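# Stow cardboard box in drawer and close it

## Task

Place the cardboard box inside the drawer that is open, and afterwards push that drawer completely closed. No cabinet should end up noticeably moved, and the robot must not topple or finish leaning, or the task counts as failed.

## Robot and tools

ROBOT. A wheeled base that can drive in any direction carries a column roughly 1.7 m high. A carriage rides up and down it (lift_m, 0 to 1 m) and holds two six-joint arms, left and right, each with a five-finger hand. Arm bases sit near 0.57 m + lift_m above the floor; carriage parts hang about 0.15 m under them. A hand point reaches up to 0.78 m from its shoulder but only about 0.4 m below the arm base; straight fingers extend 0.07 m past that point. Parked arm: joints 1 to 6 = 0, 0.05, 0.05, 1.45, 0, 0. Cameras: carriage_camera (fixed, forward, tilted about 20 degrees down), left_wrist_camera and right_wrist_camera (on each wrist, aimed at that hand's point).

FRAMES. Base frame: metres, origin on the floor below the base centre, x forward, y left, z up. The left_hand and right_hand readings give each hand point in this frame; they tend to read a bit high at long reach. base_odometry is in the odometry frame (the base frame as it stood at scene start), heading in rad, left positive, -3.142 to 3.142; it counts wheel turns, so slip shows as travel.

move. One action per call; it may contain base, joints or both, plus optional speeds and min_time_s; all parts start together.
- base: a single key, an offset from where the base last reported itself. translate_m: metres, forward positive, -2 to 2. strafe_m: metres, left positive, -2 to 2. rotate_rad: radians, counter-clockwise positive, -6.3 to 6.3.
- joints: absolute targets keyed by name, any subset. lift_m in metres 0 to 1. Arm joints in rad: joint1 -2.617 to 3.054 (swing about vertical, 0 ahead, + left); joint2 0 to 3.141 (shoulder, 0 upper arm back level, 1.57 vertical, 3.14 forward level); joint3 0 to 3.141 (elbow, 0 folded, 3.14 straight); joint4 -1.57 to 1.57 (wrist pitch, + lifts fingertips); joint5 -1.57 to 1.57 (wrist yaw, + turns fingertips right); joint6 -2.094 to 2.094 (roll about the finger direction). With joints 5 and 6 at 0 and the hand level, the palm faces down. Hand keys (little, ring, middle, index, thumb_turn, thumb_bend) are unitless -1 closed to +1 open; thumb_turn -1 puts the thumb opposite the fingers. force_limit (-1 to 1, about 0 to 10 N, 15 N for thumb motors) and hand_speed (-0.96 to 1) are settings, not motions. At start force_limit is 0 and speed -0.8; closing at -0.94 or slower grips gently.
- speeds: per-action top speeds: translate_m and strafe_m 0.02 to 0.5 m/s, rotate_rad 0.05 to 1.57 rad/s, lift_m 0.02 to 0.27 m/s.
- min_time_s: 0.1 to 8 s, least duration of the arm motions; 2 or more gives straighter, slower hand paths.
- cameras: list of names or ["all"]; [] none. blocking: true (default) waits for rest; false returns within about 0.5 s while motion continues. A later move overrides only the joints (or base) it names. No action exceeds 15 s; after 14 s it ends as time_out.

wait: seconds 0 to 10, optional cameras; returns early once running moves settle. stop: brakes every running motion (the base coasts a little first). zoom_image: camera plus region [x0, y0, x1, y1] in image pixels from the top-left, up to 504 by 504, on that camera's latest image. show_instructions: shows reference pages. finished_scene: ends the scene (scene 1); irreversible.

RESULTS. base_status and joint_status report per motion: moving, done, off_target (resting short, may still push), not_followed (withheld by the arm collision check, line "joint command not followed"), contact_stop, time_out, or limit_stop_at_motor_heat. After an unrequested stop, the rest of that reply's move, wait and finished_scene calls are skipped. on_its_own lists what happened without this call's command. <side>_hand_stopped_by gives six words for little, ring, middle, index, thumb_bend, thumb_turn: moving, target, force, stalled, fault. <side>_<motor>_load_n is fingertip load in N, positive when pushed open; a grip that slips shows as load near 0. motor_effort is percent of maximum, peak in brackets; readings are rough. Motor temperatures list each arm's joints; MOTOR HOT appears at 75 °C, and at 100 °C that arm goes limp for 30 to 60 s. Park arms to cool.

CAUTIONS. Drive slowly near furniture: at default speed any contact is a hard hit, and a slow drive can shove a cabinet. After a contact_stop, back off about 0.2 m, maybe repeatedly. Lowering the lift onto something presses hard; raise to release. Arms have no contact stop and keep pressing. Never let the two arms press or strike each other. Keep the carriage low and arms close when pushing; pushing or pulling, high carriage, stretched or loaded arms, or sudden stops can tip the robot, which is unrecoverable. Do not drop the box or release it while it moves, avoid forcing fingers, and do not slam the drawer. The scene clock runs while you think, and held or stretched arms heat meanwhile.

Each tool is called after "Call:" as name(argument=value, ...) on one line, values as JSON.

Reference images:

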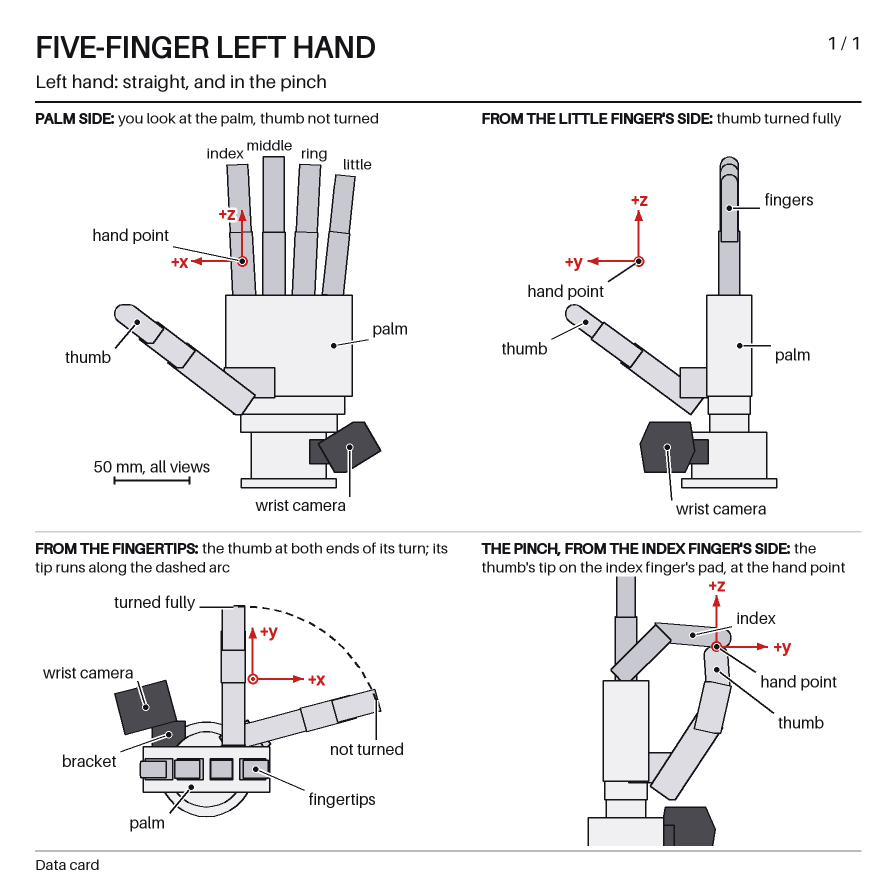

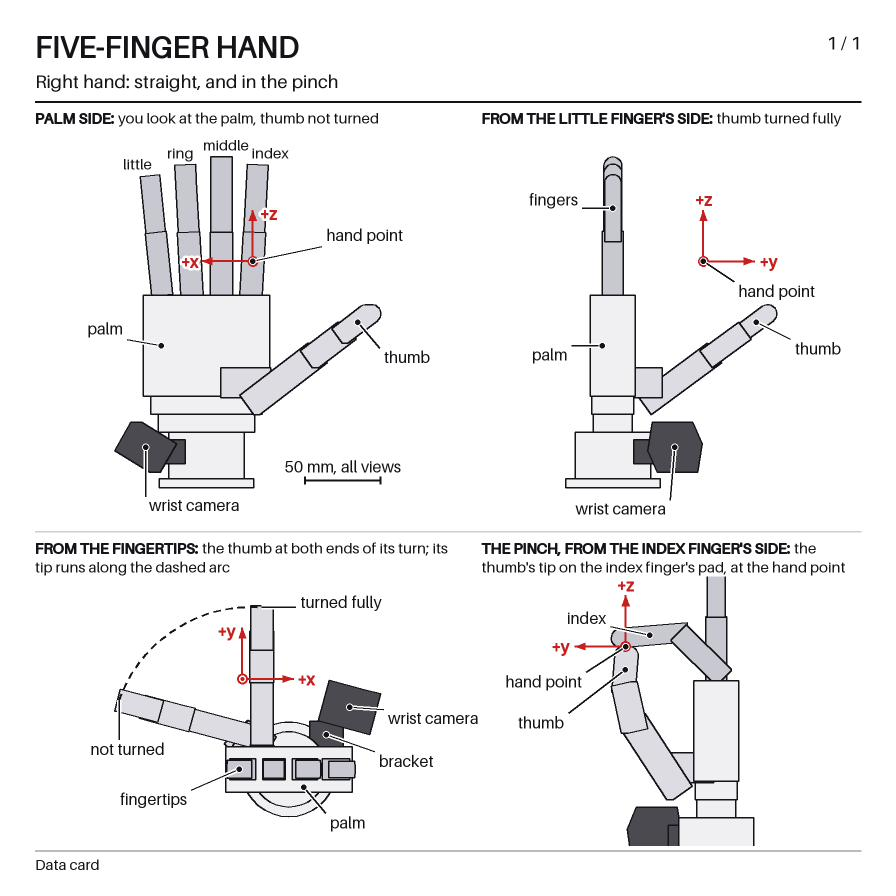

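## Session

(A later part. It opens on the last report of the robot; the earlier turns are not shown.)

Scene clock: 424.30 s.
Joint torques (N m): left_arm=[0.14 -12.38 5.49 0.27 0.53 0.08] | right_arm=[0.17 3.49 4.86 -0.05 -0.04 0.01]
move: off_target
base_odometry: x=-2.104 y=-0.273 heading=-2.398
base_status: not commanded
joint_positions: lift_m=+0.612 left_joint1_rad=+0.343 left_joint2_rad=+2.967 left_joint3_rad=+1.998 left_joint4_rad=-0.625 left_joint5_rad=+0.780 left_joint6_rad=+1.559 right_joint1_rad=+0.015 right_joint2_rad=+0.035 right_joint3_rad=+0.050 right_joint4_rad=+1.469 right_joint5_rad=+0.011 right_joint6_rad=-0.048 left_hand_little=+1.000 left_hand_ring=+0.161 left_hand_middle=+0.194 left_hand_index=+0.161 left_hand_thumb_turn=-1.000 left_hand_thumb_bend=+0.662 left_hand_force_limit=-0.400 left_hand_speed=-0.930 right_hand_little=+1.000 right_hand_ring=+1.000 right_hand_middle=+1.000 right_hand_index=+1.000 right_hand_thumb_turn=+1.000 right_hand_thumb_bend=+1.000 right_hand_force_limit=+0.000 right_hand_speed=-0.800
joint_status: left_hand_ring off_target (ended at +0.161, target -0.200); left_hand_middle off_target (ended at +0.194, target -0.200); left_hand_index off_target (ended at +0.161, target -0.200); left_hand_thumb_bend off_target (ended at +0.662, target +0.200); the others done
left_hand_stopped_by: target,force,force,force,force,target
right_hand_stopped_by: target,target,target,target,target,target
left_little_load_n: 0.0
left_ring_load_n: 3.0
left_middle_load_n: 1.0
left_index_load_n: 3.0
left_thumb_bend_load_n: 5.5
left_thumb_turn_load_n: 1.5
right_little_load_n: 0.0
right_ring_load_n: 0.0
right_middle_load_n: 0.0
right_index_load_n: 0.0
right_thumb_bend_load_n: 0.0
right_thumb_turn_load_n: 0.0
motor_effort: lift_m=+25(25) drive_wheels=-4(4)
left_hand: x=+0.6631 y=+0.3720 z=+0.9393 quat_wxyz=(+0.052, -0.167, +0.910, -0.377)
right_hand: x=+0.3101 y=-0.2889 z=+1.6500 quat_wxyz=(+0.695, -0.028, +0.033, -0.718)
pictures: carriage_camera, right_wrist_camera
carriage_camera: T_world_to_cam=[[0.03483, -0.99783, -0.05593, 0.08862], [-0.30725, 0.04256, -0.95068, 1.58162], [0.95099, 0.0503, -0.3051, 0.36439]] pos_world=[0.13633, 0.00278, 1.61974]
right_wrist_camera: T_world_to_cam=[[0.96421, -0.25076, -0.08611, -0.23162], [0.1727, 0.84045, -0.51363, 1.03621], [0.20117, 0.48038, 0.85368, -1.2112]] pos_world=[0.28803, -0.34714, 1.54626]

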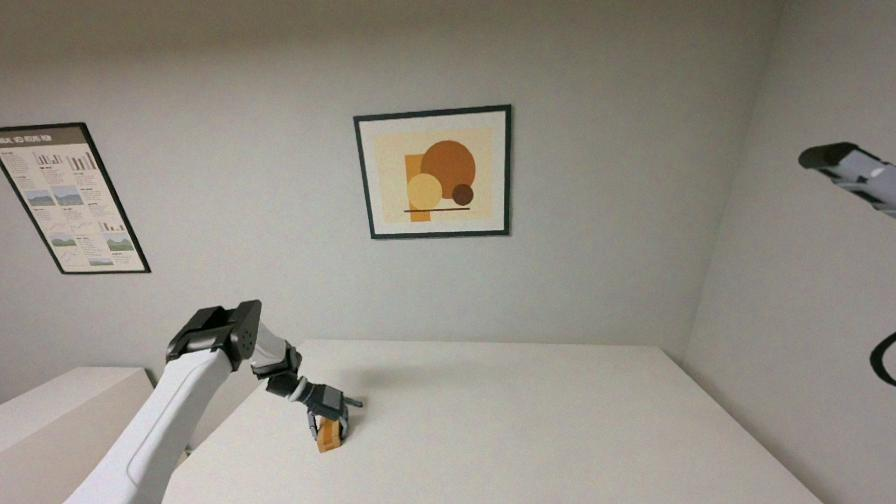

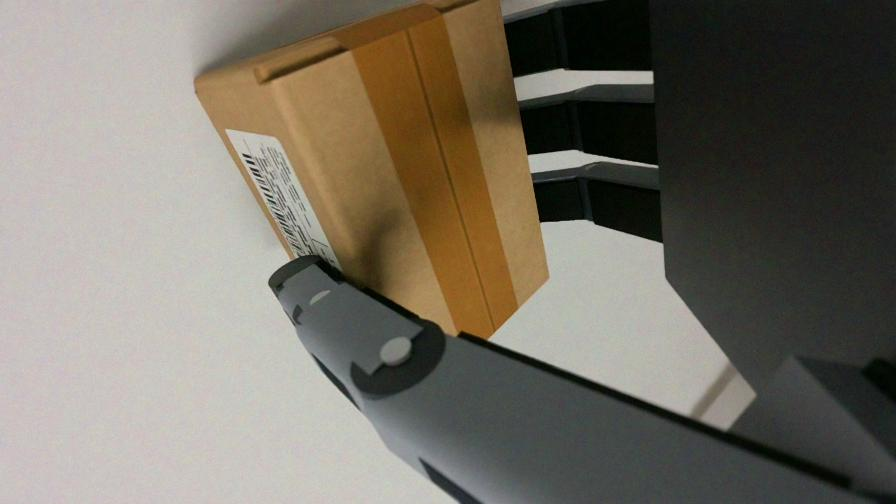

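Call:
move(joints={"left_hand_middle": -0.3})

Call:
move(joints={"lift_m": 0.64}, speeds={"lift_m": 0.03}, cameras=["right_wrist_camera", "carriage_camera"])

Call:
zoom_image(camera="carriage_camera", region=[270, 370, 390, 490])

Scene clock: 428.83 s.
Joint torques (N m): left_arm=[0.13 -12.22 5.46 0.27 0.53 0.11] | right_arm=[0.21 3.47 4.93 -0.07 -0.03 0.06]
move: off_target
base_odometry: x=-2.104 y=-0.273 heading=-2.398
base_status: not commanded
joint_positions: lift_m=+0.612 left_joint1_rad=+0.343 left_joint2_rad=+2.967 left_joint3_rad=+1.998 left_joint4_rad=-0.625 left_joint5_rad=+0.780 left_joint6_rad=+1.559 right_joint1_rad=+0.015 right_joint2_rad=+0.035 right_joint3_rad=+0.050 right_joint4_rad=+1.469 right_joint5_rad=+0.011 right_joint6_rad=-0.048 left_hand_little=+1.000 left_hand_ring=+0.161 left_hand_middle=+0.182 left_hand_index=+0.161 left_hand_thumb_turn=-1.000 left_hand_thumb_bend=+0.662 left_hand_force_limit=-0.400 left_hand_speed=-0.930 right_hand_little=+1.000 right_hand_ring=+1.000 right_hand_middle=+1.000 right_hand_index=+1.000 right_hand_thumb_turn=+1.000 right_hand_thumb_bend=+1.000 right_hand_force_limit=+0.000 right_hand_speed=-0.800
joint_status: left_hand_middle off_target (ended at +0.182, target -0.300)
left_hand_stopped_by: target,force,force,force,force,target
right_hand_stopped_by: target,target,target,target,target,target
left_little_load_n: 0.0
left_ring_load_n: 2.5
left_middle_load_n: 3.0
left_index_load_n: 2.5
left_thumb_bend_load_n: 6.0
left_thumb_turn_load_n: 1.5
right_little_load_n: 0.0
right_ring_load_n: 0.0
right_middle_load_n: 0.0
right_index_load_n: 0.0
right_thumb_bend_load_n: 0.0
right_thumb_turn_load_n: 0.0
motor_effort: lift_m=+25(25) drive_wheels=-4(4)
left_hand: x=+0.6631 y=+0.3720 z=+0.9393 quat_wxyz=(+0.052, -0.167, +0.910, -0.377)
right_hand: x=+0.3101 y=-0.2889 z=+1.6500 quat_wxyz=(+0.695, -0.028, +0.033, -0.718)
pictures: none

Scene clock: 430.07 s.
Joint torques (N m): left_arm=[0.05 -12.01 5.2 0.29 0.53 0.08] | right_arm=[0.13 3.38 4.89 -0.07 -0.06 0.08]
move: done
base_odometry: x=-2.104 y=-0.273 heading=-2.398
base_status: not commanded
joint_positions: lift_m=+0.640 left_joint1_rad=+0.343 left_joint2_rad=+2.967 left_joint3_rad=+1.998 left_joint4_rad=-0.624 left_joint5_rad=+0.780 left_joint6_rad=+1.560 right_joint1_rad=+0.015 right_joint2_rad=+0.035 right_joint3_rad=+0.050 right_joint4_rad=+1.469 right_joint5_rad=+0.011 right_joint6_rad=-0.048 left_hand_little=+1.000 left_hand_ring=+0.161 left_hand_middle=+0.182 left_hand_index=+0.161 left_hand_thumb_turn=-1.000 left_hand_thumb_bend=+0.662 left_hand_force_limit=-0.400 left_hand_speed=-0.930 right_hand_little=+1.000 right_hand_ring=+1.000 right_hand_middle=+1.000 right_hand_index=+1.000 right_hand_thumb_turn=+1.000 right_hand_thumb_bend=+1.000 right_hand_force_limit=+0.000 right_hand_speed=-0.800
joint_status: all done
left_hand_stopped_by: target,force,force,force,force,target
right_hand_stopped_by: target,target,target,target,target,target
left_little_load_n: -0.5
left_ring_load_n: 2.5
left_middle_load_n: 3.0
left_index_load_n: 2.5
left_thumb_bend_load_n: 6.5
left_thumb_turn_load_n: 1.5
right_little_load_n: 0.0
right_ring_load_n: 0.0
right_middle_load_n: 0.0
right_index_load_n: 0.0
right_thumb_bend_load_n: 0.0
right_thumb_turn_load_n: 0.0
motor_effort: lift_m=+31(38) drive_wheels=-4(4)
left_hand: x=+0.6633 y=+0.3721 z=+0.9666 quat_wxyz=(+0.053, -0.167, +0.910, -0.377)
right_hand: x=+0.3101 y=-0.2889 z=+1.6773 quat_wxyz=(+0.695, -0.028, +0.033, -0.718)
pictures: carriage_camera, right_wrist_camera
carriage_camera: T_world_to_cam=[[0.03483, -0.99783, -0.05593, 0.09016], [-0.30725, 0.04256, -0.95068, 1.60767], [0.95099, 0.0503, -0.3051, 0.37275]] pos_world=[0.13633, 0.00278, 1.64714]
right_wrist_camera: T_world_to_cam=[[0.96421, -0.25076, -0.08611, -0.22928], [0.1727, 0.84045, -0.51363, 1.05023], [0.20117, 0.48038, 0.85368, -1.2345]] pos_world=[0.28803, -0.34714, 1.57356]

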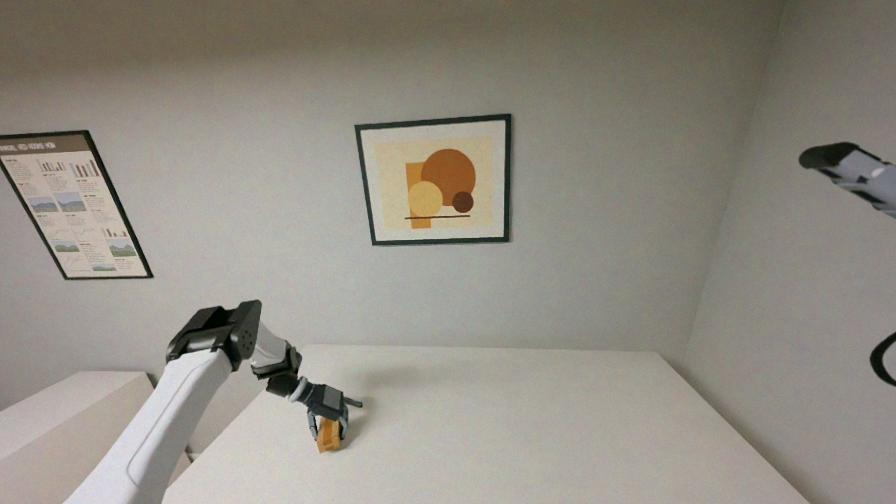

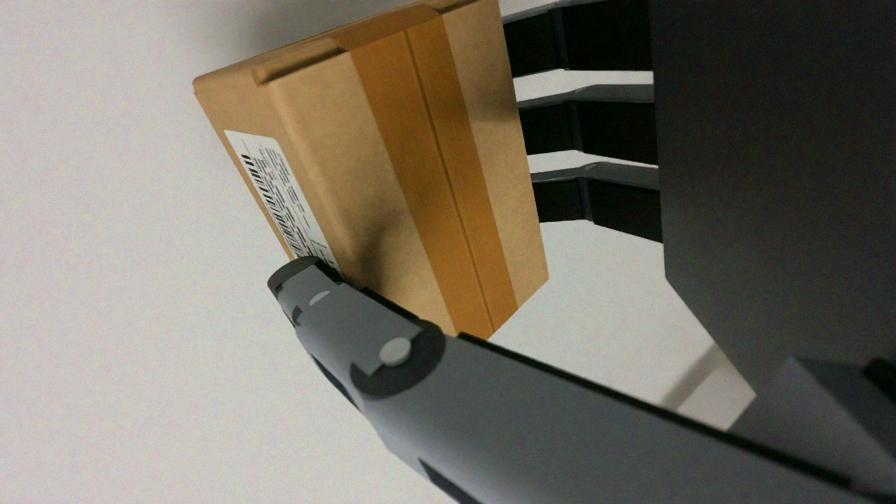

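Scaled by 4.200 from the camera's image (finer frame: 1280x720).

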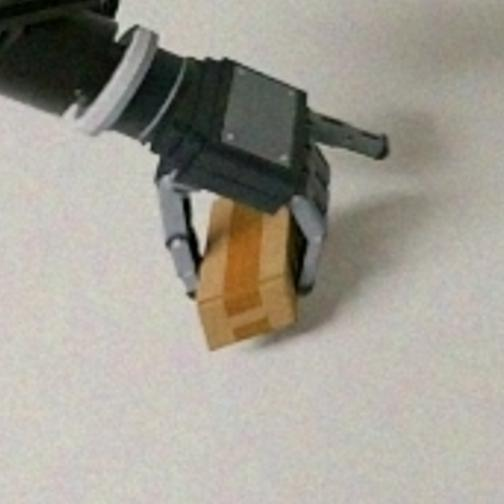

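Call:
move(joints={"lift_m": 0.72}, speeds={"lift_m": 0.08})

Call:
move(base={"translate_m": -0.75}, speeds={"translate_m": 0.2}, cameras=["right_wrist_camera", "carriage_camera"])

Call:
move(base={"strafe_m": 0.75}, speeds={"strafe_m": 0.2}, cameras=["carriage_camera"])

Call:
move(base={"rotate_rad": -1.571}, speeds={"rotate_rad": 0.5}, cameras=["right_wrist_camera", "carriage_camera"])

Scene clock: 465.97 s.
Joint torques (N m): left_arm=[0.08 -12.41 5.35 0.26 0.53 0.08] | right_arm=[-0.01 3.38 4.83 -0.09 -0.05 0.02]
move: done
base_odometry: x=-2.104 y=-0.273 heading=-2.398
base_status: not commanded
joint_positions: lift_m=+0.720 left_joint1_rad=+0.343 left_joint2_rad=+2.969 left_joint3_rad=+1.999 left_joint4_rad=-0.623 left_joint5_rad=+0.780 left_joint6_rad=+1.560 right_joint1_rad=+0.015 right_joint2_rad=+0.035 right_joint3_rad=+0.050 right_joint4_rad=+1.469 right_joint5_rad=+0.011 right_joint6_rad=-0.048 left_hand_little=+1.000 left_hand_ring=+0.161 left_hand_middle=+0.182 left_hand_index=+0.161 left_hand_thumb_turn=-1.000 left_hand_thumb_bend=+0.662 left_hand_force_limit=-0.400 left_hand_speed=-0.930 right_hand_little=+1.000 right_hand_ring=+1.000 right_hand_middle=+1.000 right_hand_index=+1.000 right_hand_thumb_turn=+1.000 right_hand_thumb_bend=+1.000 right_hand_force_limit=+0.000 right_hand_speed=-0.800
joint_status: all done
left_hand_stopped_by: target,force,force,force,force,target
right_hand_stopped_by: target,target,target,target,target,target
left_little_load_n: 0.0
left_ring_load_n: 2.5
left_middle_load_n: 3.0
left_index_load_n: 2.5
left_thumb_bend_load_n: 6.5
left_thumb_turn_load_n: 1.5
right_little_load_n: 0.0
right_ring_load_n: 0.0
right_middle_load_n: 0.0
right_index_load_n: 0.0
right_thumb_bend_load_n: 0.0
right_thumb_turn_load_n: 0.0
motor_effort: lift_m=+31(39) drive_wheels=-4(4)
left_hand: x=+0.6633 y=+0.3722 z=+1.0462 quat_wxyz=(+0.053, -0.167, +0.910, -0.376)
right_hand: x=+0.3101 y=-0.2889 z=+1.7574 quat_wxyz=(+0.695, -0.028, +0.033, -0.718)
pictures: none

Scene clock: 470.80 s.
Joint torques (N m): left_arm=[0.13 -12.46 5.3 0.25 0.53 0.1] | right_arm=[0.03 3.45 4.88 -0.04 -0.03 0.05]
move: done
base_odometry: x=-1.552 y=+0.235 heading=-2.398
base_status: done
joint_positions: lift_m=+0.720 left_joint1_rad=+0.343 left_joint2_rad=+2.969 left_joint3_rad=+1.999 left_joint4_rad=-0.621 left_joint5_rad=+0.780 left_joint6_rad=+1.560 right_joint1_rad=+0.015 right_joint2_rad=+0.035 right_joint3_rad=+0.050 right_joint4_rad=+1.467 right_joint5_rad=+0.011 right_joint6_rad=-0.048 left_hand_little=+1.000 left_hand_ring=+0.161 left_hand_middle=+0.182 left_hand_index=+0.161 left_hand_thumb_turn=-1.000 left_hand_thumb_bend=+0.662 left_hand_force_limit=-0.400 left_hand_speed=-0.930 right_hand_little=+1.000 right_hand_ring=+1.000 right_hand_middle=+1.000 right_hand_index=+1.000 right_hand_thumb_turn=+1.000 right_hand_thumb_bend=+1.000 right_hand_force_limit=+0.000 right_hand_speed=-0.800
joint_status: not commanded
left_hand_stopped_by: target,force,force,force,force,target
right_hand_stopped_by: target,target,target,target,target,target
left_little_load_n: 0.0
left_ring_load_n: 2.5
left_middle_load_n: 3.0
left_index_load_n: 2.5
left_thumb_bend_load_n: 6.5
left_thumb_turn_load_n: 1.5
right_little_load_n: 0.0
right_ring_load_n: 0.0
right_middle_load_n: 0.0
right_index_load_n: 0.0
right_thumb_bend_load_n: 0.0
right_thumb_turn_load_n: 0.0
motor_effort: lift_m=+31(31) drive_wheels=-1(13)
left_hand: x=+0.6637 y=+0.3724 z=+1.0461 quat_wxyz=(+0.053, -0.166, +0.910, -0.376)
right_hand: x=+0.3105 y=-0.2889 z=+1.7573 quat_wxyz=(+0.695, -0.028, +0.034, -0.718)
pictures: carriage_camera, right_wrist_camera
carriage_camera: T_world_to_cam=[[0.03483, -0.99783, -0.05593, 0.09463], [-0.30725, 0.04256, -0.95068, 1.68372], [0.95099, 0.0503, -0.3051, 0.39716]] pos_world=[0.13633, 0.00278, 1.72714]
right_wrist_camera: T_world_to_cam=[[0.96408, -0.25074, -0.08758, -0.22019], [0.17191, 0.84046, -0.51388, 1.09192], [0.20247, 0.48037, 0.85338, -1.30273]] pos_world=[0.28833, -0.34714, 1.65355]

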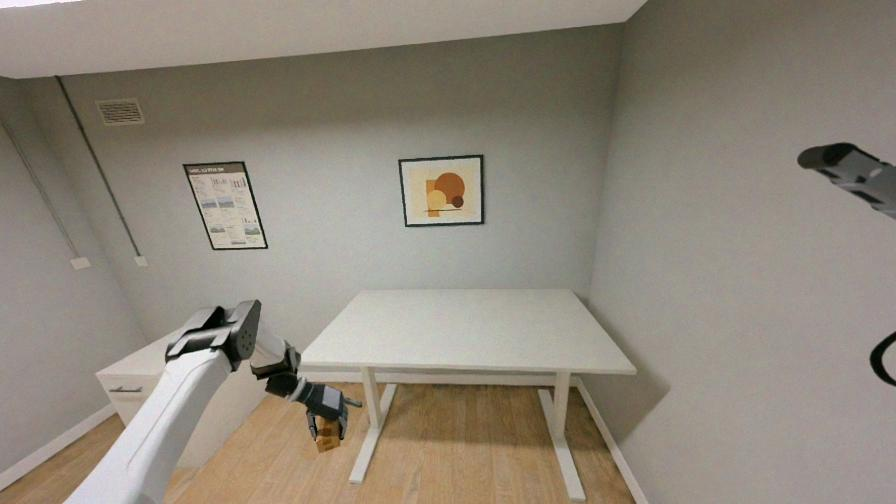

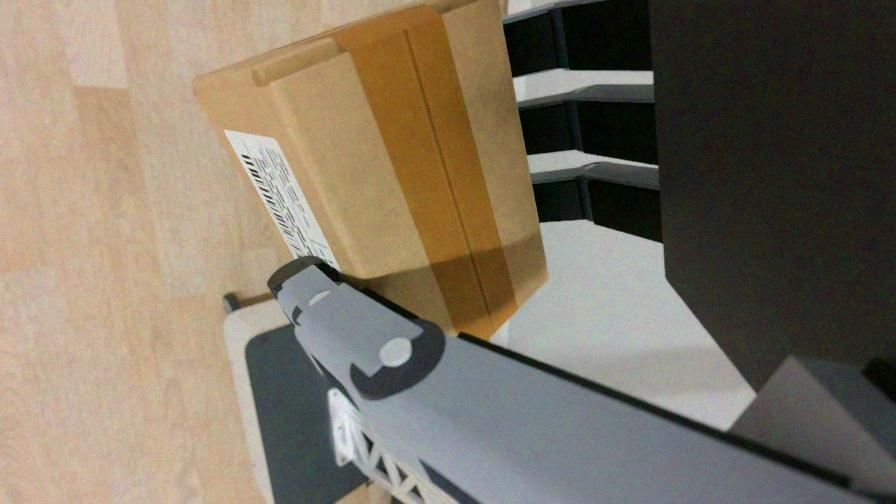

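Scene clock: 475.63 s.
Joint torques (N m): left_arm=[0.13 -12.22 5.34 0.27 0.54 0.08] | right_arm=[-0.01 3.43 4.71 -0.05 -0.04 0.05]
move: done
base_odometry: x=-1.044 y=-0.317 heading=-2.398
base_status: done
joint_positions: lift_m=+0.720 left_joint1_rad=+0.343 left_joint2_rad=+2.969 left_joint3_rad=+1.999 left_joint4_rad=-0.622 left_joint5_rad=+0.780 left_joint6_rad=+1.560 right_joint1_rad=+0.015 right_joint2_rad=+0.035 right_joint3_rad=+0.050 right_joint4_rad=+1.467 right_joint5_rad=+0.011 right_joint6_rad=-0.048 left_hand_little=+1.000 left_hand_ring=+0.161 left_hand_middle=+0.182 left_hand_index=+0.161 left_hand_thumb_turn=-1.000 left_hand_thumb_bend=+0.662 left_hand_force_limit=-0.400 left_hand_speed=-0.930 right_hand_little=+1.000 right_hand_ring=+1.000 right_hand_middle=+1.000 right_hand_index=+1.000 right_hand_thumb_turn=+1.000 right_hand_thumb_bend=+1.000 right_hand_force_limit=+0.000 right_hand_speed=-0.800
joint_status: not commanded
left_hand_stopped_by: target,force,force,force,force,target
right_hand_stopped_by: target,target,target,target,target,target
left_little_load_n: -0.5
left_ring_load_n: 2.5
left_middle_load_n: 3.0
left_index_load_n: 2.5
left_thumb_bend_load_n: 6.5
left_thumb_turn_load_n: 1.0
right_little_load_n: 0.0
right_ring_load_n: 0.0
right_middle_load_n: 0.5
right_index_load_n: 0.0
right_thumb_bend_load_n: 0.0
right_thumb_turn_load_n: 0.0
motor_effort: lift_m=+30(31) drive_wheels=-6(11)
left_hand: x=+0.6635 y=+0.3726 z=+1.0462 quat_wxyz=(+0.053, -0.167, +0.910, -0.377)
right_hand: x=+0.3105 y=-0.2890 z=+1.7573 quat_wxyz=(+0.695, -0.028, +0.034, -0.718)
carriage_camera: T_world_to_cam=[[0.03483, -0.99783, -0.05593, 0.09463], [-0.30725, 0.04256, -0.95068, 1.68372], [0.95099, 0.0503, -0.3051, 0.39716]] pos_world=[0.13633, 0.00278, 1.72714]

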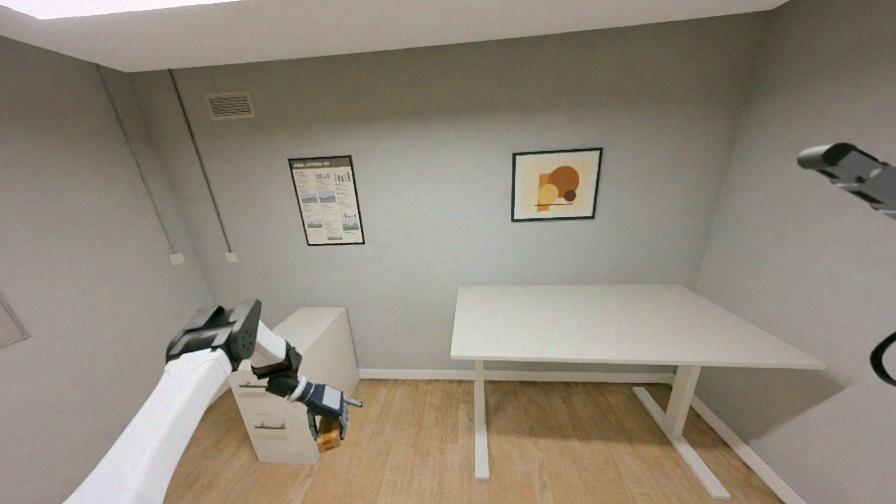

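Scene clock: 479.70 s.
Joint torques (N m): left_arm=[0.28 -12.31 5.35 0.27 0.55 0.08] | right_arm=[0.17 3.4 4.88 -0.02 -0.07 0.06]
move: done
base_odometry: x=-1.044 y=-0.317 heading=+2.315
base_status: done
joint_positions: lift_m=+0.720 left_joint1_rad=+0.341 left_joint2_rad=+2.969 left_joint3_rad=+1.999 left_joint4_rad=-0.622 left_joint5_rad=+0.778 left_joint6_rad=+1.560 right_joint1_rad=+0.015 right_joint2_rad=+0.035 right_joint3_rad=+0.050 right_joint4_rad=+1.466 right_joint5_rad=+0.011 right_joint6_rad=-0.048 left_hand_little=+1.000 left_hand_ring=+0.161 left_hand_middle=+0.182 left_hand_index=+0.161 left_hand_thumb_turn=-1.000 left_hand_thumb_bend=+0.662 left_hand_force_limit=-0.400 left_hand_speed=-0.930 right_hand_little=+1.000 right_hand_ring=+1.000 right_hand_middle=+1.000 right_hand_index=+1.000 right_hand_thumb_turn=+1.000 right_hand_thumb_bend=+1.000 right_hand_force_limit=+0.000 right_hand_speed=-0.800
joint_status: not commanded
left_hand_stopped_by: target,force,force,force,force,target
right_hand_stopped_by: target,target,target,target,target,target
left_little_load_n: 0.0
left_ring_load_n: 2.5
left_middle_load_n: 3.0
left_index_load_n: 2.5
left_thumb_bend_load_n: 6.0
left_thumb_turn_load_n: 1.5
right_little_load_n: 0.0
right_ring_load_n: 0.0
right_middle_load_n: 0.0
right_index_load_n: 0.0
right_thumb_bend_load_n: 0.0
right_thumb_turn_load_n: 0.0
motor_effort: lift_m=+31(31) drive_wheels=+8(16)
left_hand: x=+0.6636 y=+0.3719 z=+1.0460 quat_wxyz=(+0.053, -0.166, +0.910, -0.376)
right_hand: x=+0.3107 y=-0.2889 z=+1.7572 quat_wxyz=(+0.695, -0.029, +0.034, -0.718)
pictures: carriage_camera, right_wrist_camera
carriage_camera: T_world_to_cam=[[0.03483, -0.99783, -0.05593, 0.09463], [-0.30725, 0.04256, -0.95068, 1.68372], [0.95099, 0.0503, -0.3051, 0.39716]] pos_world=[0.13633, 0.00278, 1.72714]
right_wrist_camera: T_world_to_cam=[[0.96401, -0.25076, -0.08833, -0.21904], [0.17159, 0.84062, -0.51372, 1.09179], [0.20307, 0.48008, 0.8534, -1.30305]] pos_world=[0.28843, -0.34714, 1.65355]

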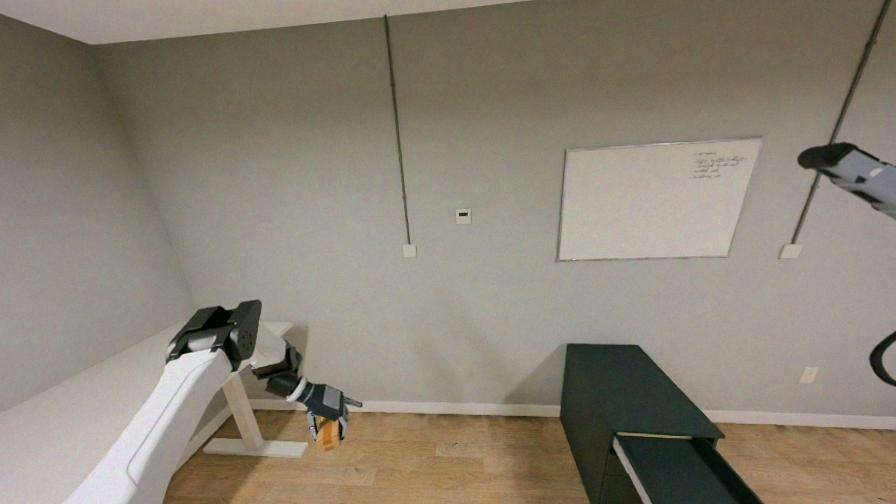

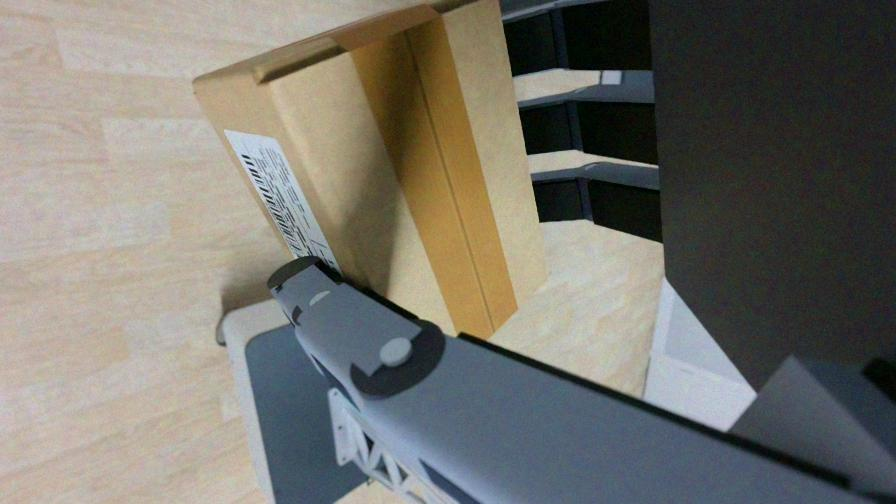

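Call:
move(base={"strafe_m": -1.0}, speeds={"strafe_m": 0.25}, cameras=["right_wrist_camera", "carriage_camera"])

Scene clock: 497.90 s.
Joint torques (N m): left_arm=[0.35 -12.33 5.29 0.24 0.53 0.08] | right_arm=[0.13 3.45 4.85 -0.06 -0.04 0.05]
move: done
base_odometry: x=-0.307 y=+0.359 heading=+2.314
base_status: done
joint_positions: lift_m=+0.720 left_joint1_rad=+0.342 left_joint2_rad=+2.969 left_joint3_rad=+1.999 left_joint4_rad=-0.623 left_joint5_rad=+0.778 left_joint6_rad=+1.560 right_joint1_rad=+0.015 right_joint2_rad=+0.035 right_joint3_rad=+0.050 right_joint4_rad=+1.466 right_joint5_rad=+0.011 right_joint6_rad=-0.048 left_hand_little=+1.000 left_hand_ring=+0.161 left_hand_middle=+0.182 left_hand_index=+0.161 left_hand_thumb_turn=-1.000 left_hand_thumb_bend=+0.662 left_hand_force_limit=-0.400 left_hand_speed=-0.930 right_hand_little=+1.000 right_hand_ring=+1.000 right_hand_middle=+1.000 right_hand_index=+1.000 right_hand_thumb_turn=+1.000 right_hand_thumb_bend=+1.000 right_hand_force_limit=+0.000 right_hand_speed=-0.800
joint_status: not commanded
left_hand_stopped_by: target,force,force,force,force,target
right_hand_stopped_by: target,target,target,target,target,target
left_little_load_n: 0.0
left_ring_load_n: 2.5
left_middle_load_n: 3.0
left_index_load_n: 2.5
left_thumb_bend_load_n: 6.5
left_thumb_turn_load_n: 1.5
right_little_load_n: 0.0
right_ring_load_n: 0.0
right_middle_load_n: 0.0
right_index_load_n: 0.0
right_thumb_bend_load_n: 0.0
right_thumb_turn_load_n: 0.0
motor_effort: lift_m=+31(32) drive_wheels=-10(24)
left_hand: x=+0.6634 y=+0.3723 z=+1.0461 quat_wxyz=(+0.053, -0.166, +0.910, -0.376)
right_hand: x=+0.3107 y=-0.2889 z=+1.7572 quat_wxyz=(+0.695, -0.029, +0.034, -0.718)
pictures: carriage_camera, right_wrist_camera
carriage_camera: T_world_to_cam=[[0.03483, -0.99783, -0.05593, 0.09463], [-0.30725, 0.04256, -0.95068, 1.68372], [0.95099, 0.0503, -0.3051, 0.39716]] pos_world=[0.13633, 0.00278, 1.72714]
right_wrist_camera: T_world_to_cam=[[0.96401, -0.25076, -0.08833, -0.21904], [0.17159, 0.84062, -0.51372, 1.09179], [0.20307, 0.48008, 0.8534, -1.30305]] pos_world=[0.28843, -0.34714, 1.65355]

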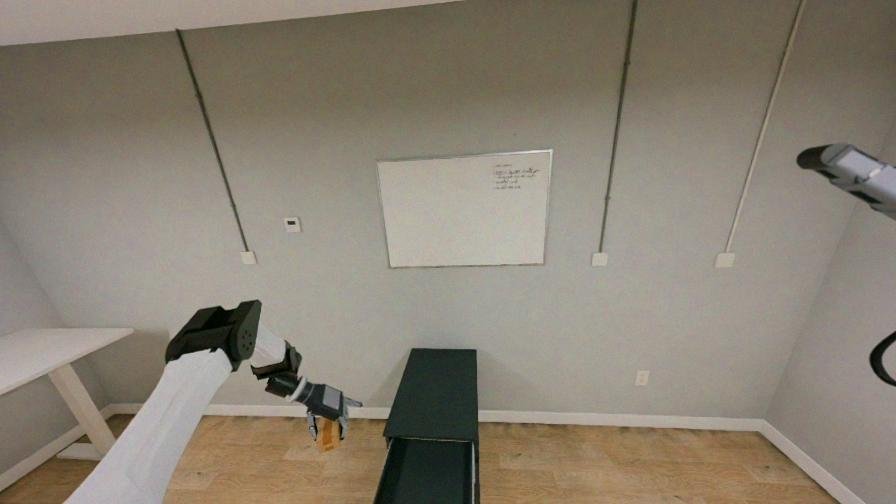

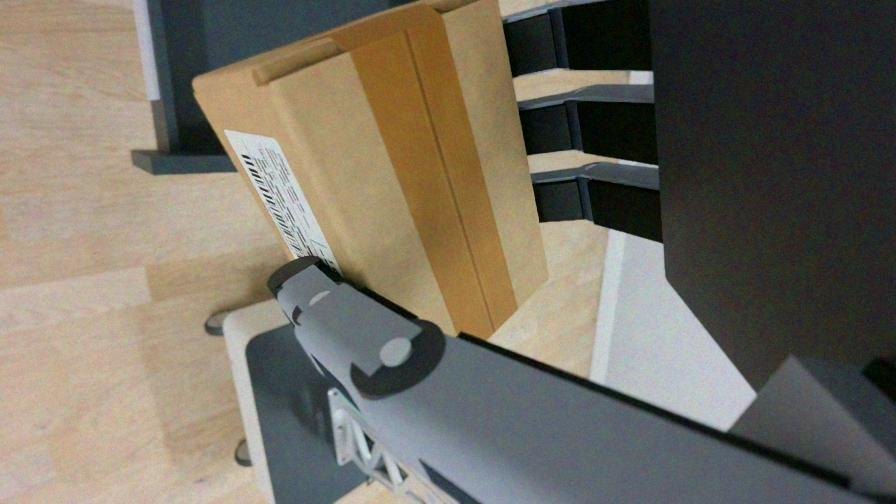

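Call:
move(base={"strafe_m": -0.19}, speeds={"strafe_m": 0.15})

Call:
move(base={"translate_m": 0.1}, speeds={"translate_m": 0.1}, joints={"lift_m": 0.55}, cameras=["right_wrist_camera", "carriage_camera"])

Call:
zoom_image(camera="carriage_camera", region=[200, 280, 424, 504])

Scene clock: 528.60 s.
Joint torques (N m): left_arm=[0.25 -12.3 5.29 0.24 0.54 0.09] | right_arm=[0.1 3.48 4.86 -0.02 -0.04 0.04]
move: done
base_odometry: x=-0.167 y=+0.488 heading=+2.313
base_status: done
joint_positions: lift_m=+0.720 left_joint1_rad=+0.342 left_joint2_rad=+2.969 left_joint3_rad=+1.999 left_joint4_rad=-0.622 left_joint5_rad=+0.778 left_joint6_rad=+1.561 right_joint1_rad=+0.015 right_joint2_rad=+0.035 right_joint3_rad=+0.050 right_joint4_rad=+1.466 right_joint5_rad=+0.011 right_joint6_rad=-0.048 left_hand_little=+1.000 left_hand_ring=+0.161 left_hand_middle=+0.182 left_hand_index=+0.161 left_hand_thumb_turn=-1.000 left_hand_thumb_bend=+0.662 left_hand_force_limit=-0.400 left_hand_speed=-0.930 right_hand_little=+1.000 right_hand_ring=+1.000 right_hand_middle=+1.000 right_hand_index=+1.000 right_hand_thumb_turn=+1.000 right_hand_thumb_bend=+1.000 right_hand_force_limit=+0.000 right_hand_speed=-0.800
joint_status: not commanded
left_hand_stopped_by: target,force,force,force,force,target
right_hand_stopped_by: target,target,target,target,target,target
left_little_load_n: 0.0
left_ring_load_n: 2.5
left_middle_load_n: 3.0
left_index_load_n: 2.5
left_thumb_bend_load_n: 6.0
left_thumb_turn_load_n: 1.5
right_little_load_n: -0.5
right_ring_load_n: 0.0
right_middle_load_n: 0.0
right_index_load_n: 0.0
right_thumb_bend_load_n: 0.0
right_thumb_turn_load_n: 0.0
motor_effort: lift_m=+31(31) drive_wheels=-11(20)
left_hand: x=+0.6636 y=+0.3724 z=+1.0460 quat_wxyz=(+0.053, -0.166, +0.910, -0.376)
right_hand: x=+0.3107 y=-0.2889 z=+1.7572 quat_wxyz=(+0.695, -0.029, +0.034, -0.718)
pictures: none

Scene clock: 530.30 s.
Joint torques (N m): left_arm=[0.14 -12.19 5.33 0.26 0.57 0.09] | right_arm=[0.17 3.33 4.88 -0.06 -0.06 0.04]
move: done
base_odometry: x=-0.234 y=+0.561 heading=+2.312
base_status: done
joint_positions: lift_m=+0.550 left_joint1_rad=+0.342 left_joint2_rad=+2.970 left_joint3_rad=+1.999 left_joint4_rad=-0.623 left_joint5_rad=+0.778 left_joint6_rad=+1.561 right_joint1_rad=+0.015 right_joint2_rad=+0.035 right_joint3_rad=+0.050 right_joint4_rad=+1.469 right_joint5_rad=+0.011 right_joint6_rad=-0.048 left_hand_little=+1.000 left_hand_ring=+0.161 left_hand_middle=+0.182 left_hand_index=+0.161 left_hand_thumb_turn=-1.000 left_hand_thumb_bend=+0.662 left_hand_force_limit=-0.400 left_hand_speed=-0.930 right_hand_little=+1.000 right_hand_ring=+1.000 right_hand_middle=+1.000 right_hand_index=+1.000 right_hand_thumb_turn=+1.000 right_hand_thumb_bend=+1.000 right_hand_force_limit=+0.000 right_hand_speed=-0.800
joint_status: all done
left_hand_stopped_by: target,force,force,force,force,target
right_hand_stopped_by: target,target,target,target,target,target
left_little_load_n: 0.0
left_ring_load_n: 2.5
left_middle_load_n: 3.0
left_index_load_n: 2.5
left_thumb_bend_load_n: 6.0
left_thumb_turn_load_n: 1.5
right_little_load_n: 0.0
right_ring_load_n: 0.0
right_middle_load_n: 0.0
right_index_load_n: 0.0
right_thumb_bend_load_n: 0.0
right_thumb_turn_load_n: 0.0
motor_effort: lift_m=+26(28) drive_wheels=-7(14)
left_hand: x=+0.6632 y=+0.3723 z=+0.8761 quat_wxyz=(+0.053, -0.166, +0.910, -0.376)
right_hand: x=+0.3099 y=-0.2890 z=+1.5881 quat_wxyz=(+0.695, -0.027, +0.033, -0.718)
pictures: carriage_camera, right_wrist_camera
carriage_camera: T_world_to_cam=[[0.03483, -0.99783, -0.05593, 0.08515], [-0.30725, 0.04256, -0.95068, 1.52258], [0.95099, 0.0503, -0.3051, 0.34544]] pos_world=[0.13633, 0.00278, 1.55764]
right_wrist_camera: T_world_to_cam=[[0.96429, -0.25071, -0.08541, -0.23791], [0.17311, 0.84065, -0.51316, 1.00364], [0.20046, 0.48005, 0.85403, -1.15868]] pos_world=[0.28794, -0.34714, 1.48426]

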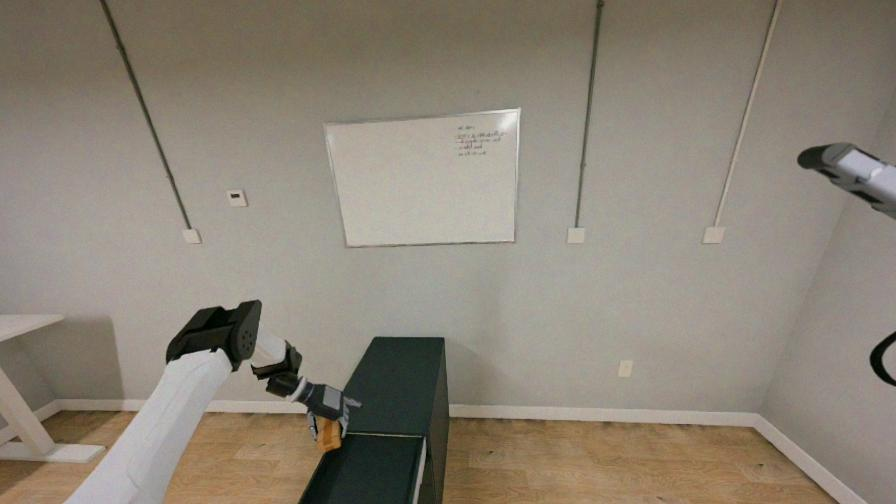

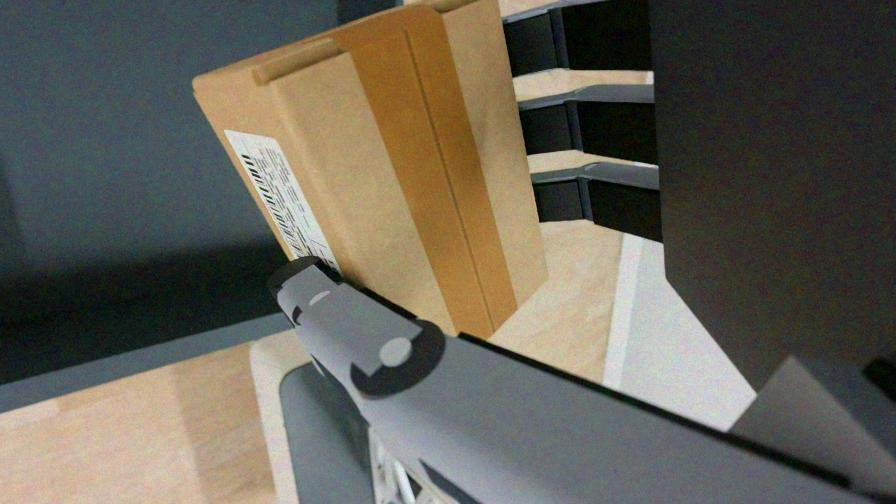

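Scaled by 2.250 from the camera's image (finer frame: 1280x720).

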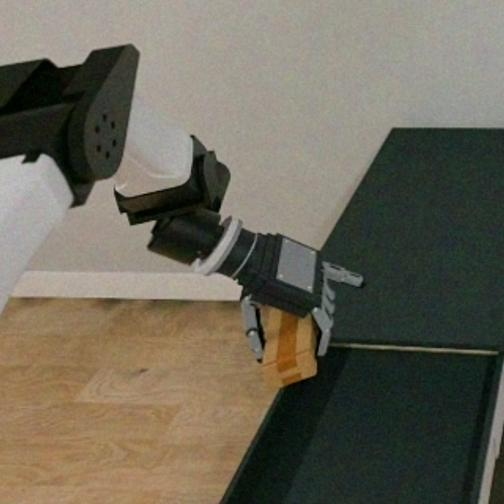

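Call:
move(base={"rotate_rad": -0.08}, speeds={"rotate_rad": 0.2})

Call:
move(base={"strafe_m": 0.03}, speeds={"strafe_m": 0.05})

Call:
move(base={"translate_m": -0.02}, speeds={"translate_m": 0.05}, joints={"lift_m": 0.4}, cameras=["right_wrist_camera", "carriage_camera"])

Call:
zoom_image(camera="carriage_camera", region=[200, 280, 424, 504])

Scene clock: 571.80 s.
Joint torques (N m): left_arm=[0.34 -12.4 5.2 0.25 0.56 0.04] | right_arm=[0.08 3.36 4.92 -0.1 -0.02 0.04]
move: done
base_odometry: x=-0.235 y=+0.562 heading=+2.233
base_status: done
joint_positions: lift_m=+0.550 left_joint1_rad=+0.341 left_joint2_rad=+2.970 left_joint3_rad=+1.999 left_joint4_rad=-0.623 left_joint5_rad=+0.778 left_joint6_rad=+1.561 right_joint1_rad=+0.015 right_joint2_rad=+0.035 right_joint3_rad=+0.050 right_joint4_rad=+1.469 right_joint5_rad=+0.011 right_joint6_rad=-0.048 left_hand_little=+1.000 left_hand_ring=+0.161 left_hand_middle=+0.182 left_hand_index=+0.161 left_hand_thumb_turn=-1.000 left_hand_thumb_bend=+0.662 left_hand_force_limit=-0.400 left_hand_speed=-0.930 right_hand_little=+1.000 right_hand_ring=+1.000 right_hand_middle=+1.000 right_hand_index=+1.000 right_hand_thumb_turn=+1.000 right_hand_thumb_bend=+1.000 right_hand_force_limit=+0.000 right_hand_speed=-0.800
joint_status: not commanded
left_hand_stopped_by: target,force,force,force,force,target
right_hand_stopped_by: target,target,target,target,target,target
left_little_load_n: 0.0
left_ring_load_n: 2.5
left_middle_load_n: 3.0
left_index_load_n: 2.5
left_thumb_bend_load_n: 6.5
left_thumb_turn_load_n: 1.5
right_little_load_n: 0.0
right_ring_load_n: 0.0
right_middle_load_n: 0.0
right_index_load_n: 0.0
right_thumb_bend_load_n: 0.0
right_thumb_turn_load_n: 0.0
motor_effort: lift_m=+25(26) drive_wheels=-7(12)
left_hand: x=+0.6630 y=+0.3720 z=+0.8761 quat_wxyz=(+0.052, -0.166, +0.910, -0.376)
right_hand: x=+0.3099 y=-0.2889 z=+1.5881 quat_wxyz=(+0.695, -0.028, +0.033, -0.718)
pictures: none

Scene clock: 572.90 s.
Joint torques (N m): left_arm=[0.02 -12.44 5.31 0.26 0.56 0.04] | right_arm=[-0.03 3.58 4.85 -0.06 -0.06 0.04]
move: done
base_odometry: x=-0.258 y=+0.543 heading=+2.232
base_status: done
joint_positions: lift_m=+0.550 left_joint1_rad=+0.343 left_joint2_rad=+2.970 left_joint3_rad=+1.999 left_joint4_rad=-0.624 left_joint5_rad=+0.777 left_joint6_rad=+1.561 right_joint1_rad=+0.015 right_joint2_rad=+0.035 right_joint3_rad=+0.050 right_joint4_rad=+1.469 right_joint5_rad=+0.011 right_joint6_rad=-0.048 left_hand_little=+1.000 left_hand_ring=+0.161 left_hand_middle=+0.182 left_hand_index=+0.161 left_hand_thumb_turn=-1.000 left_hand_thumb_bend=+0.662 left_hand_force_limit=-0.400 left_hand_speed=-0.930 right_hand_little=+1.000 right_hand_ring=+1.000 right_hand_middle=+1.000 right_hand_index=+1.000 right_hand_thumb_turn=+1.000 right_hand_thumb_bend=+1.000 right_hand_force_limit=+0.000 right_hand_speed=-0.800
joint_status: not commanded
left_hand_stopped_by: target,force,force,force,force,target
right_hand_stopped_by: target,target,target,target,target,target
left_little_load_n: 0.0
left_ring_load_n: 2.0
left_middle_load_n: 2.5
left_index_load_n: 2.5
left_thumb_bend_load_n: 6.0
left_thumb_turn_load_n: 1.5
right_little_load_n: 0.0
right_ring_load_n: 0.0
right_middle_load_n: 0.0
right_index_load_n: 0.0
right_thumb_bend_load_n: 0.0
right_thumb_turn_load_n: 0.0
motor_effort: lift_m=+26(26) drive_wheels=+1(12)
left_hand: x=+0.6628 y=+0.3729 z=+0.8761 quat_wxyz=(+0.052, -0.167, +0.910, -0.375)
right_hand: x=+0.3099 y=-0.2890 z=+1.5881 quat_wxyz=(+0.695, -0.027, +0.033, -0.718)
pictures: none

Scene clock: 574.03 s.
Joint torques (N m): left_arm=[-0.02 -12.33 5.35 0.27 0.55 0.05] | right_arm=[0.05 3.37 4.89 -0.06 -0.09 0.03]
move: done
base_odometry: x=-0.246 y=+0.528 heading=+2.232
base_status: done
joint_positions: lift_m=+0.400 left_joint1_rad=+0.343 left_joint2_rad=+2.970 left_joint3_rad=+2.001 left_joint4_rad=-0.623 left_joint5_rad=+0.777 left_joint6_rad=+1.561 right_joint1_rad=+0.015 right_joint2_rad=+0.035 right_joint3_rad=+0.050 right_joint4_rad=+1.471 right_joint5_rad=+0.011 right_joint6_rad=-0.048 left_hand_little=+1.000 left_hand_ring=+0.161 left_hand_middle=+0.182 left_hand_index=+0.161 left_hand_thumb_turn=-1.000 left_hand_thumb_bend=+0.662 left_hand_force_limit=-0.400 left_hand_speed=-0.930 right_hand_little=+1.000 right_hand_ring=+1.000 right_hand_middle=+1.000 right_hand_index=+1.000 right_hand_thumb_turn=+1.000 right_hand_thumb_bend=+1.000 right_hand_force_limit=+0.000 right_hand_speed=-0.800
joint_status: all done
left_hand_stopped_by: target,force,force,force,force,target
right_hand_stopped_by: target,target,target,target,target,target
left_little_load_n: 0.0
left_ring_load_n: 2.5
left_middle_load_n: 3.0
left_index_load_n: 2.5
left_thumb_bend_load_n: 6.5
left_thumb_turn_load_n: 1.5
right_little_load_n: 0.0
right_ring_load_n: 0.0
right_middle_load_n: 0.0
right_index_load_n: 0.0
right_thumb_bend_load_n: 0.0
right_thumb_turn_load_n: 0.0
motor_effort: lift_m=+25(29) drive_wheels=+8(9)
left_hand: x=+0.6635 y=+0.3732 z=+0.7262 quat_wxyz=(+0.053, -0.166, +0.910, -0.375)
right_hand: x=+0.3094 y=-0.2890 z=+1.4383 quat_wxyz=(+0.695, -0.027, +0.033, -0.718)
pictures: carriage_camera, right_wrist_camera
carriage_camera: T_world_to_cam=[[0.03483, -0.99783, -0.05593, 0.07677], [-0.30725, 0.04256, -0.95068, 1.38008], [0.95099, 0.0503, -0.3051, 0.29971]] pos_world=[0.13633, 0.00278, 1.40774]
right_wrist_camera: T_world_to_cam=[[0.96444, -0.25074, -0.08359, -0.25291], [0.17411, 0.84065, -0.51283, 0.9261], [0.19886, 0.48004, 0.85441, -1.03073]] pos_world=[0.28764, -0.34714, 1.33446]

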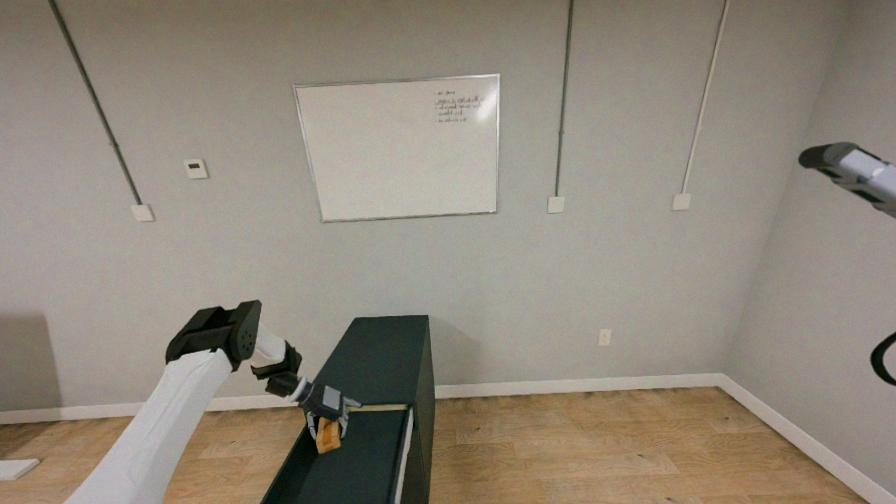

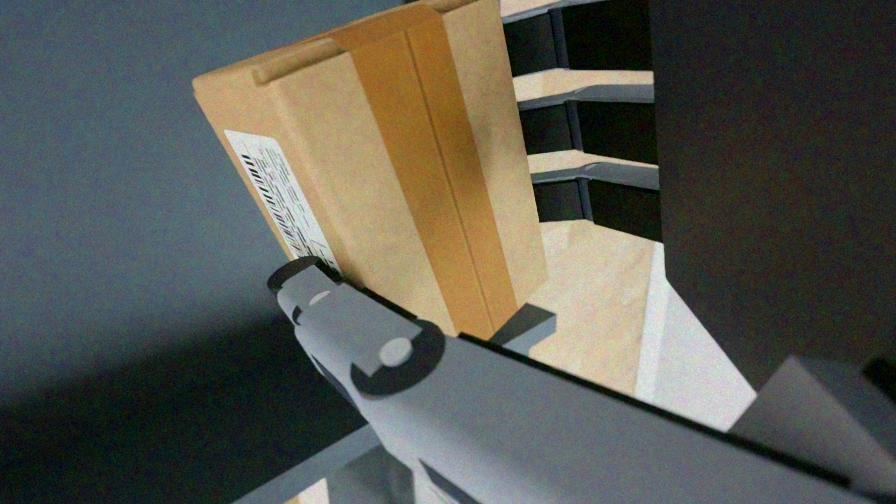

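Scaled by 2.250 from the camera's image (finer frame: 1280x720).

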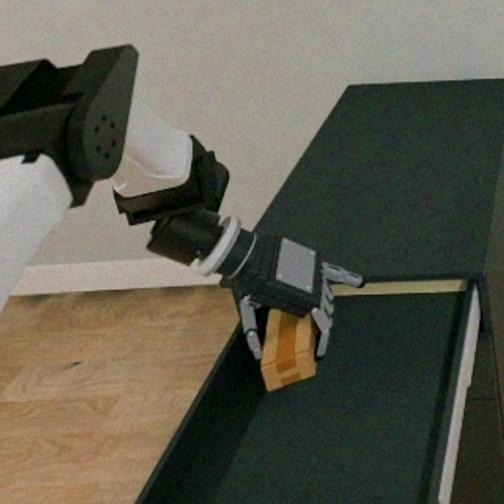

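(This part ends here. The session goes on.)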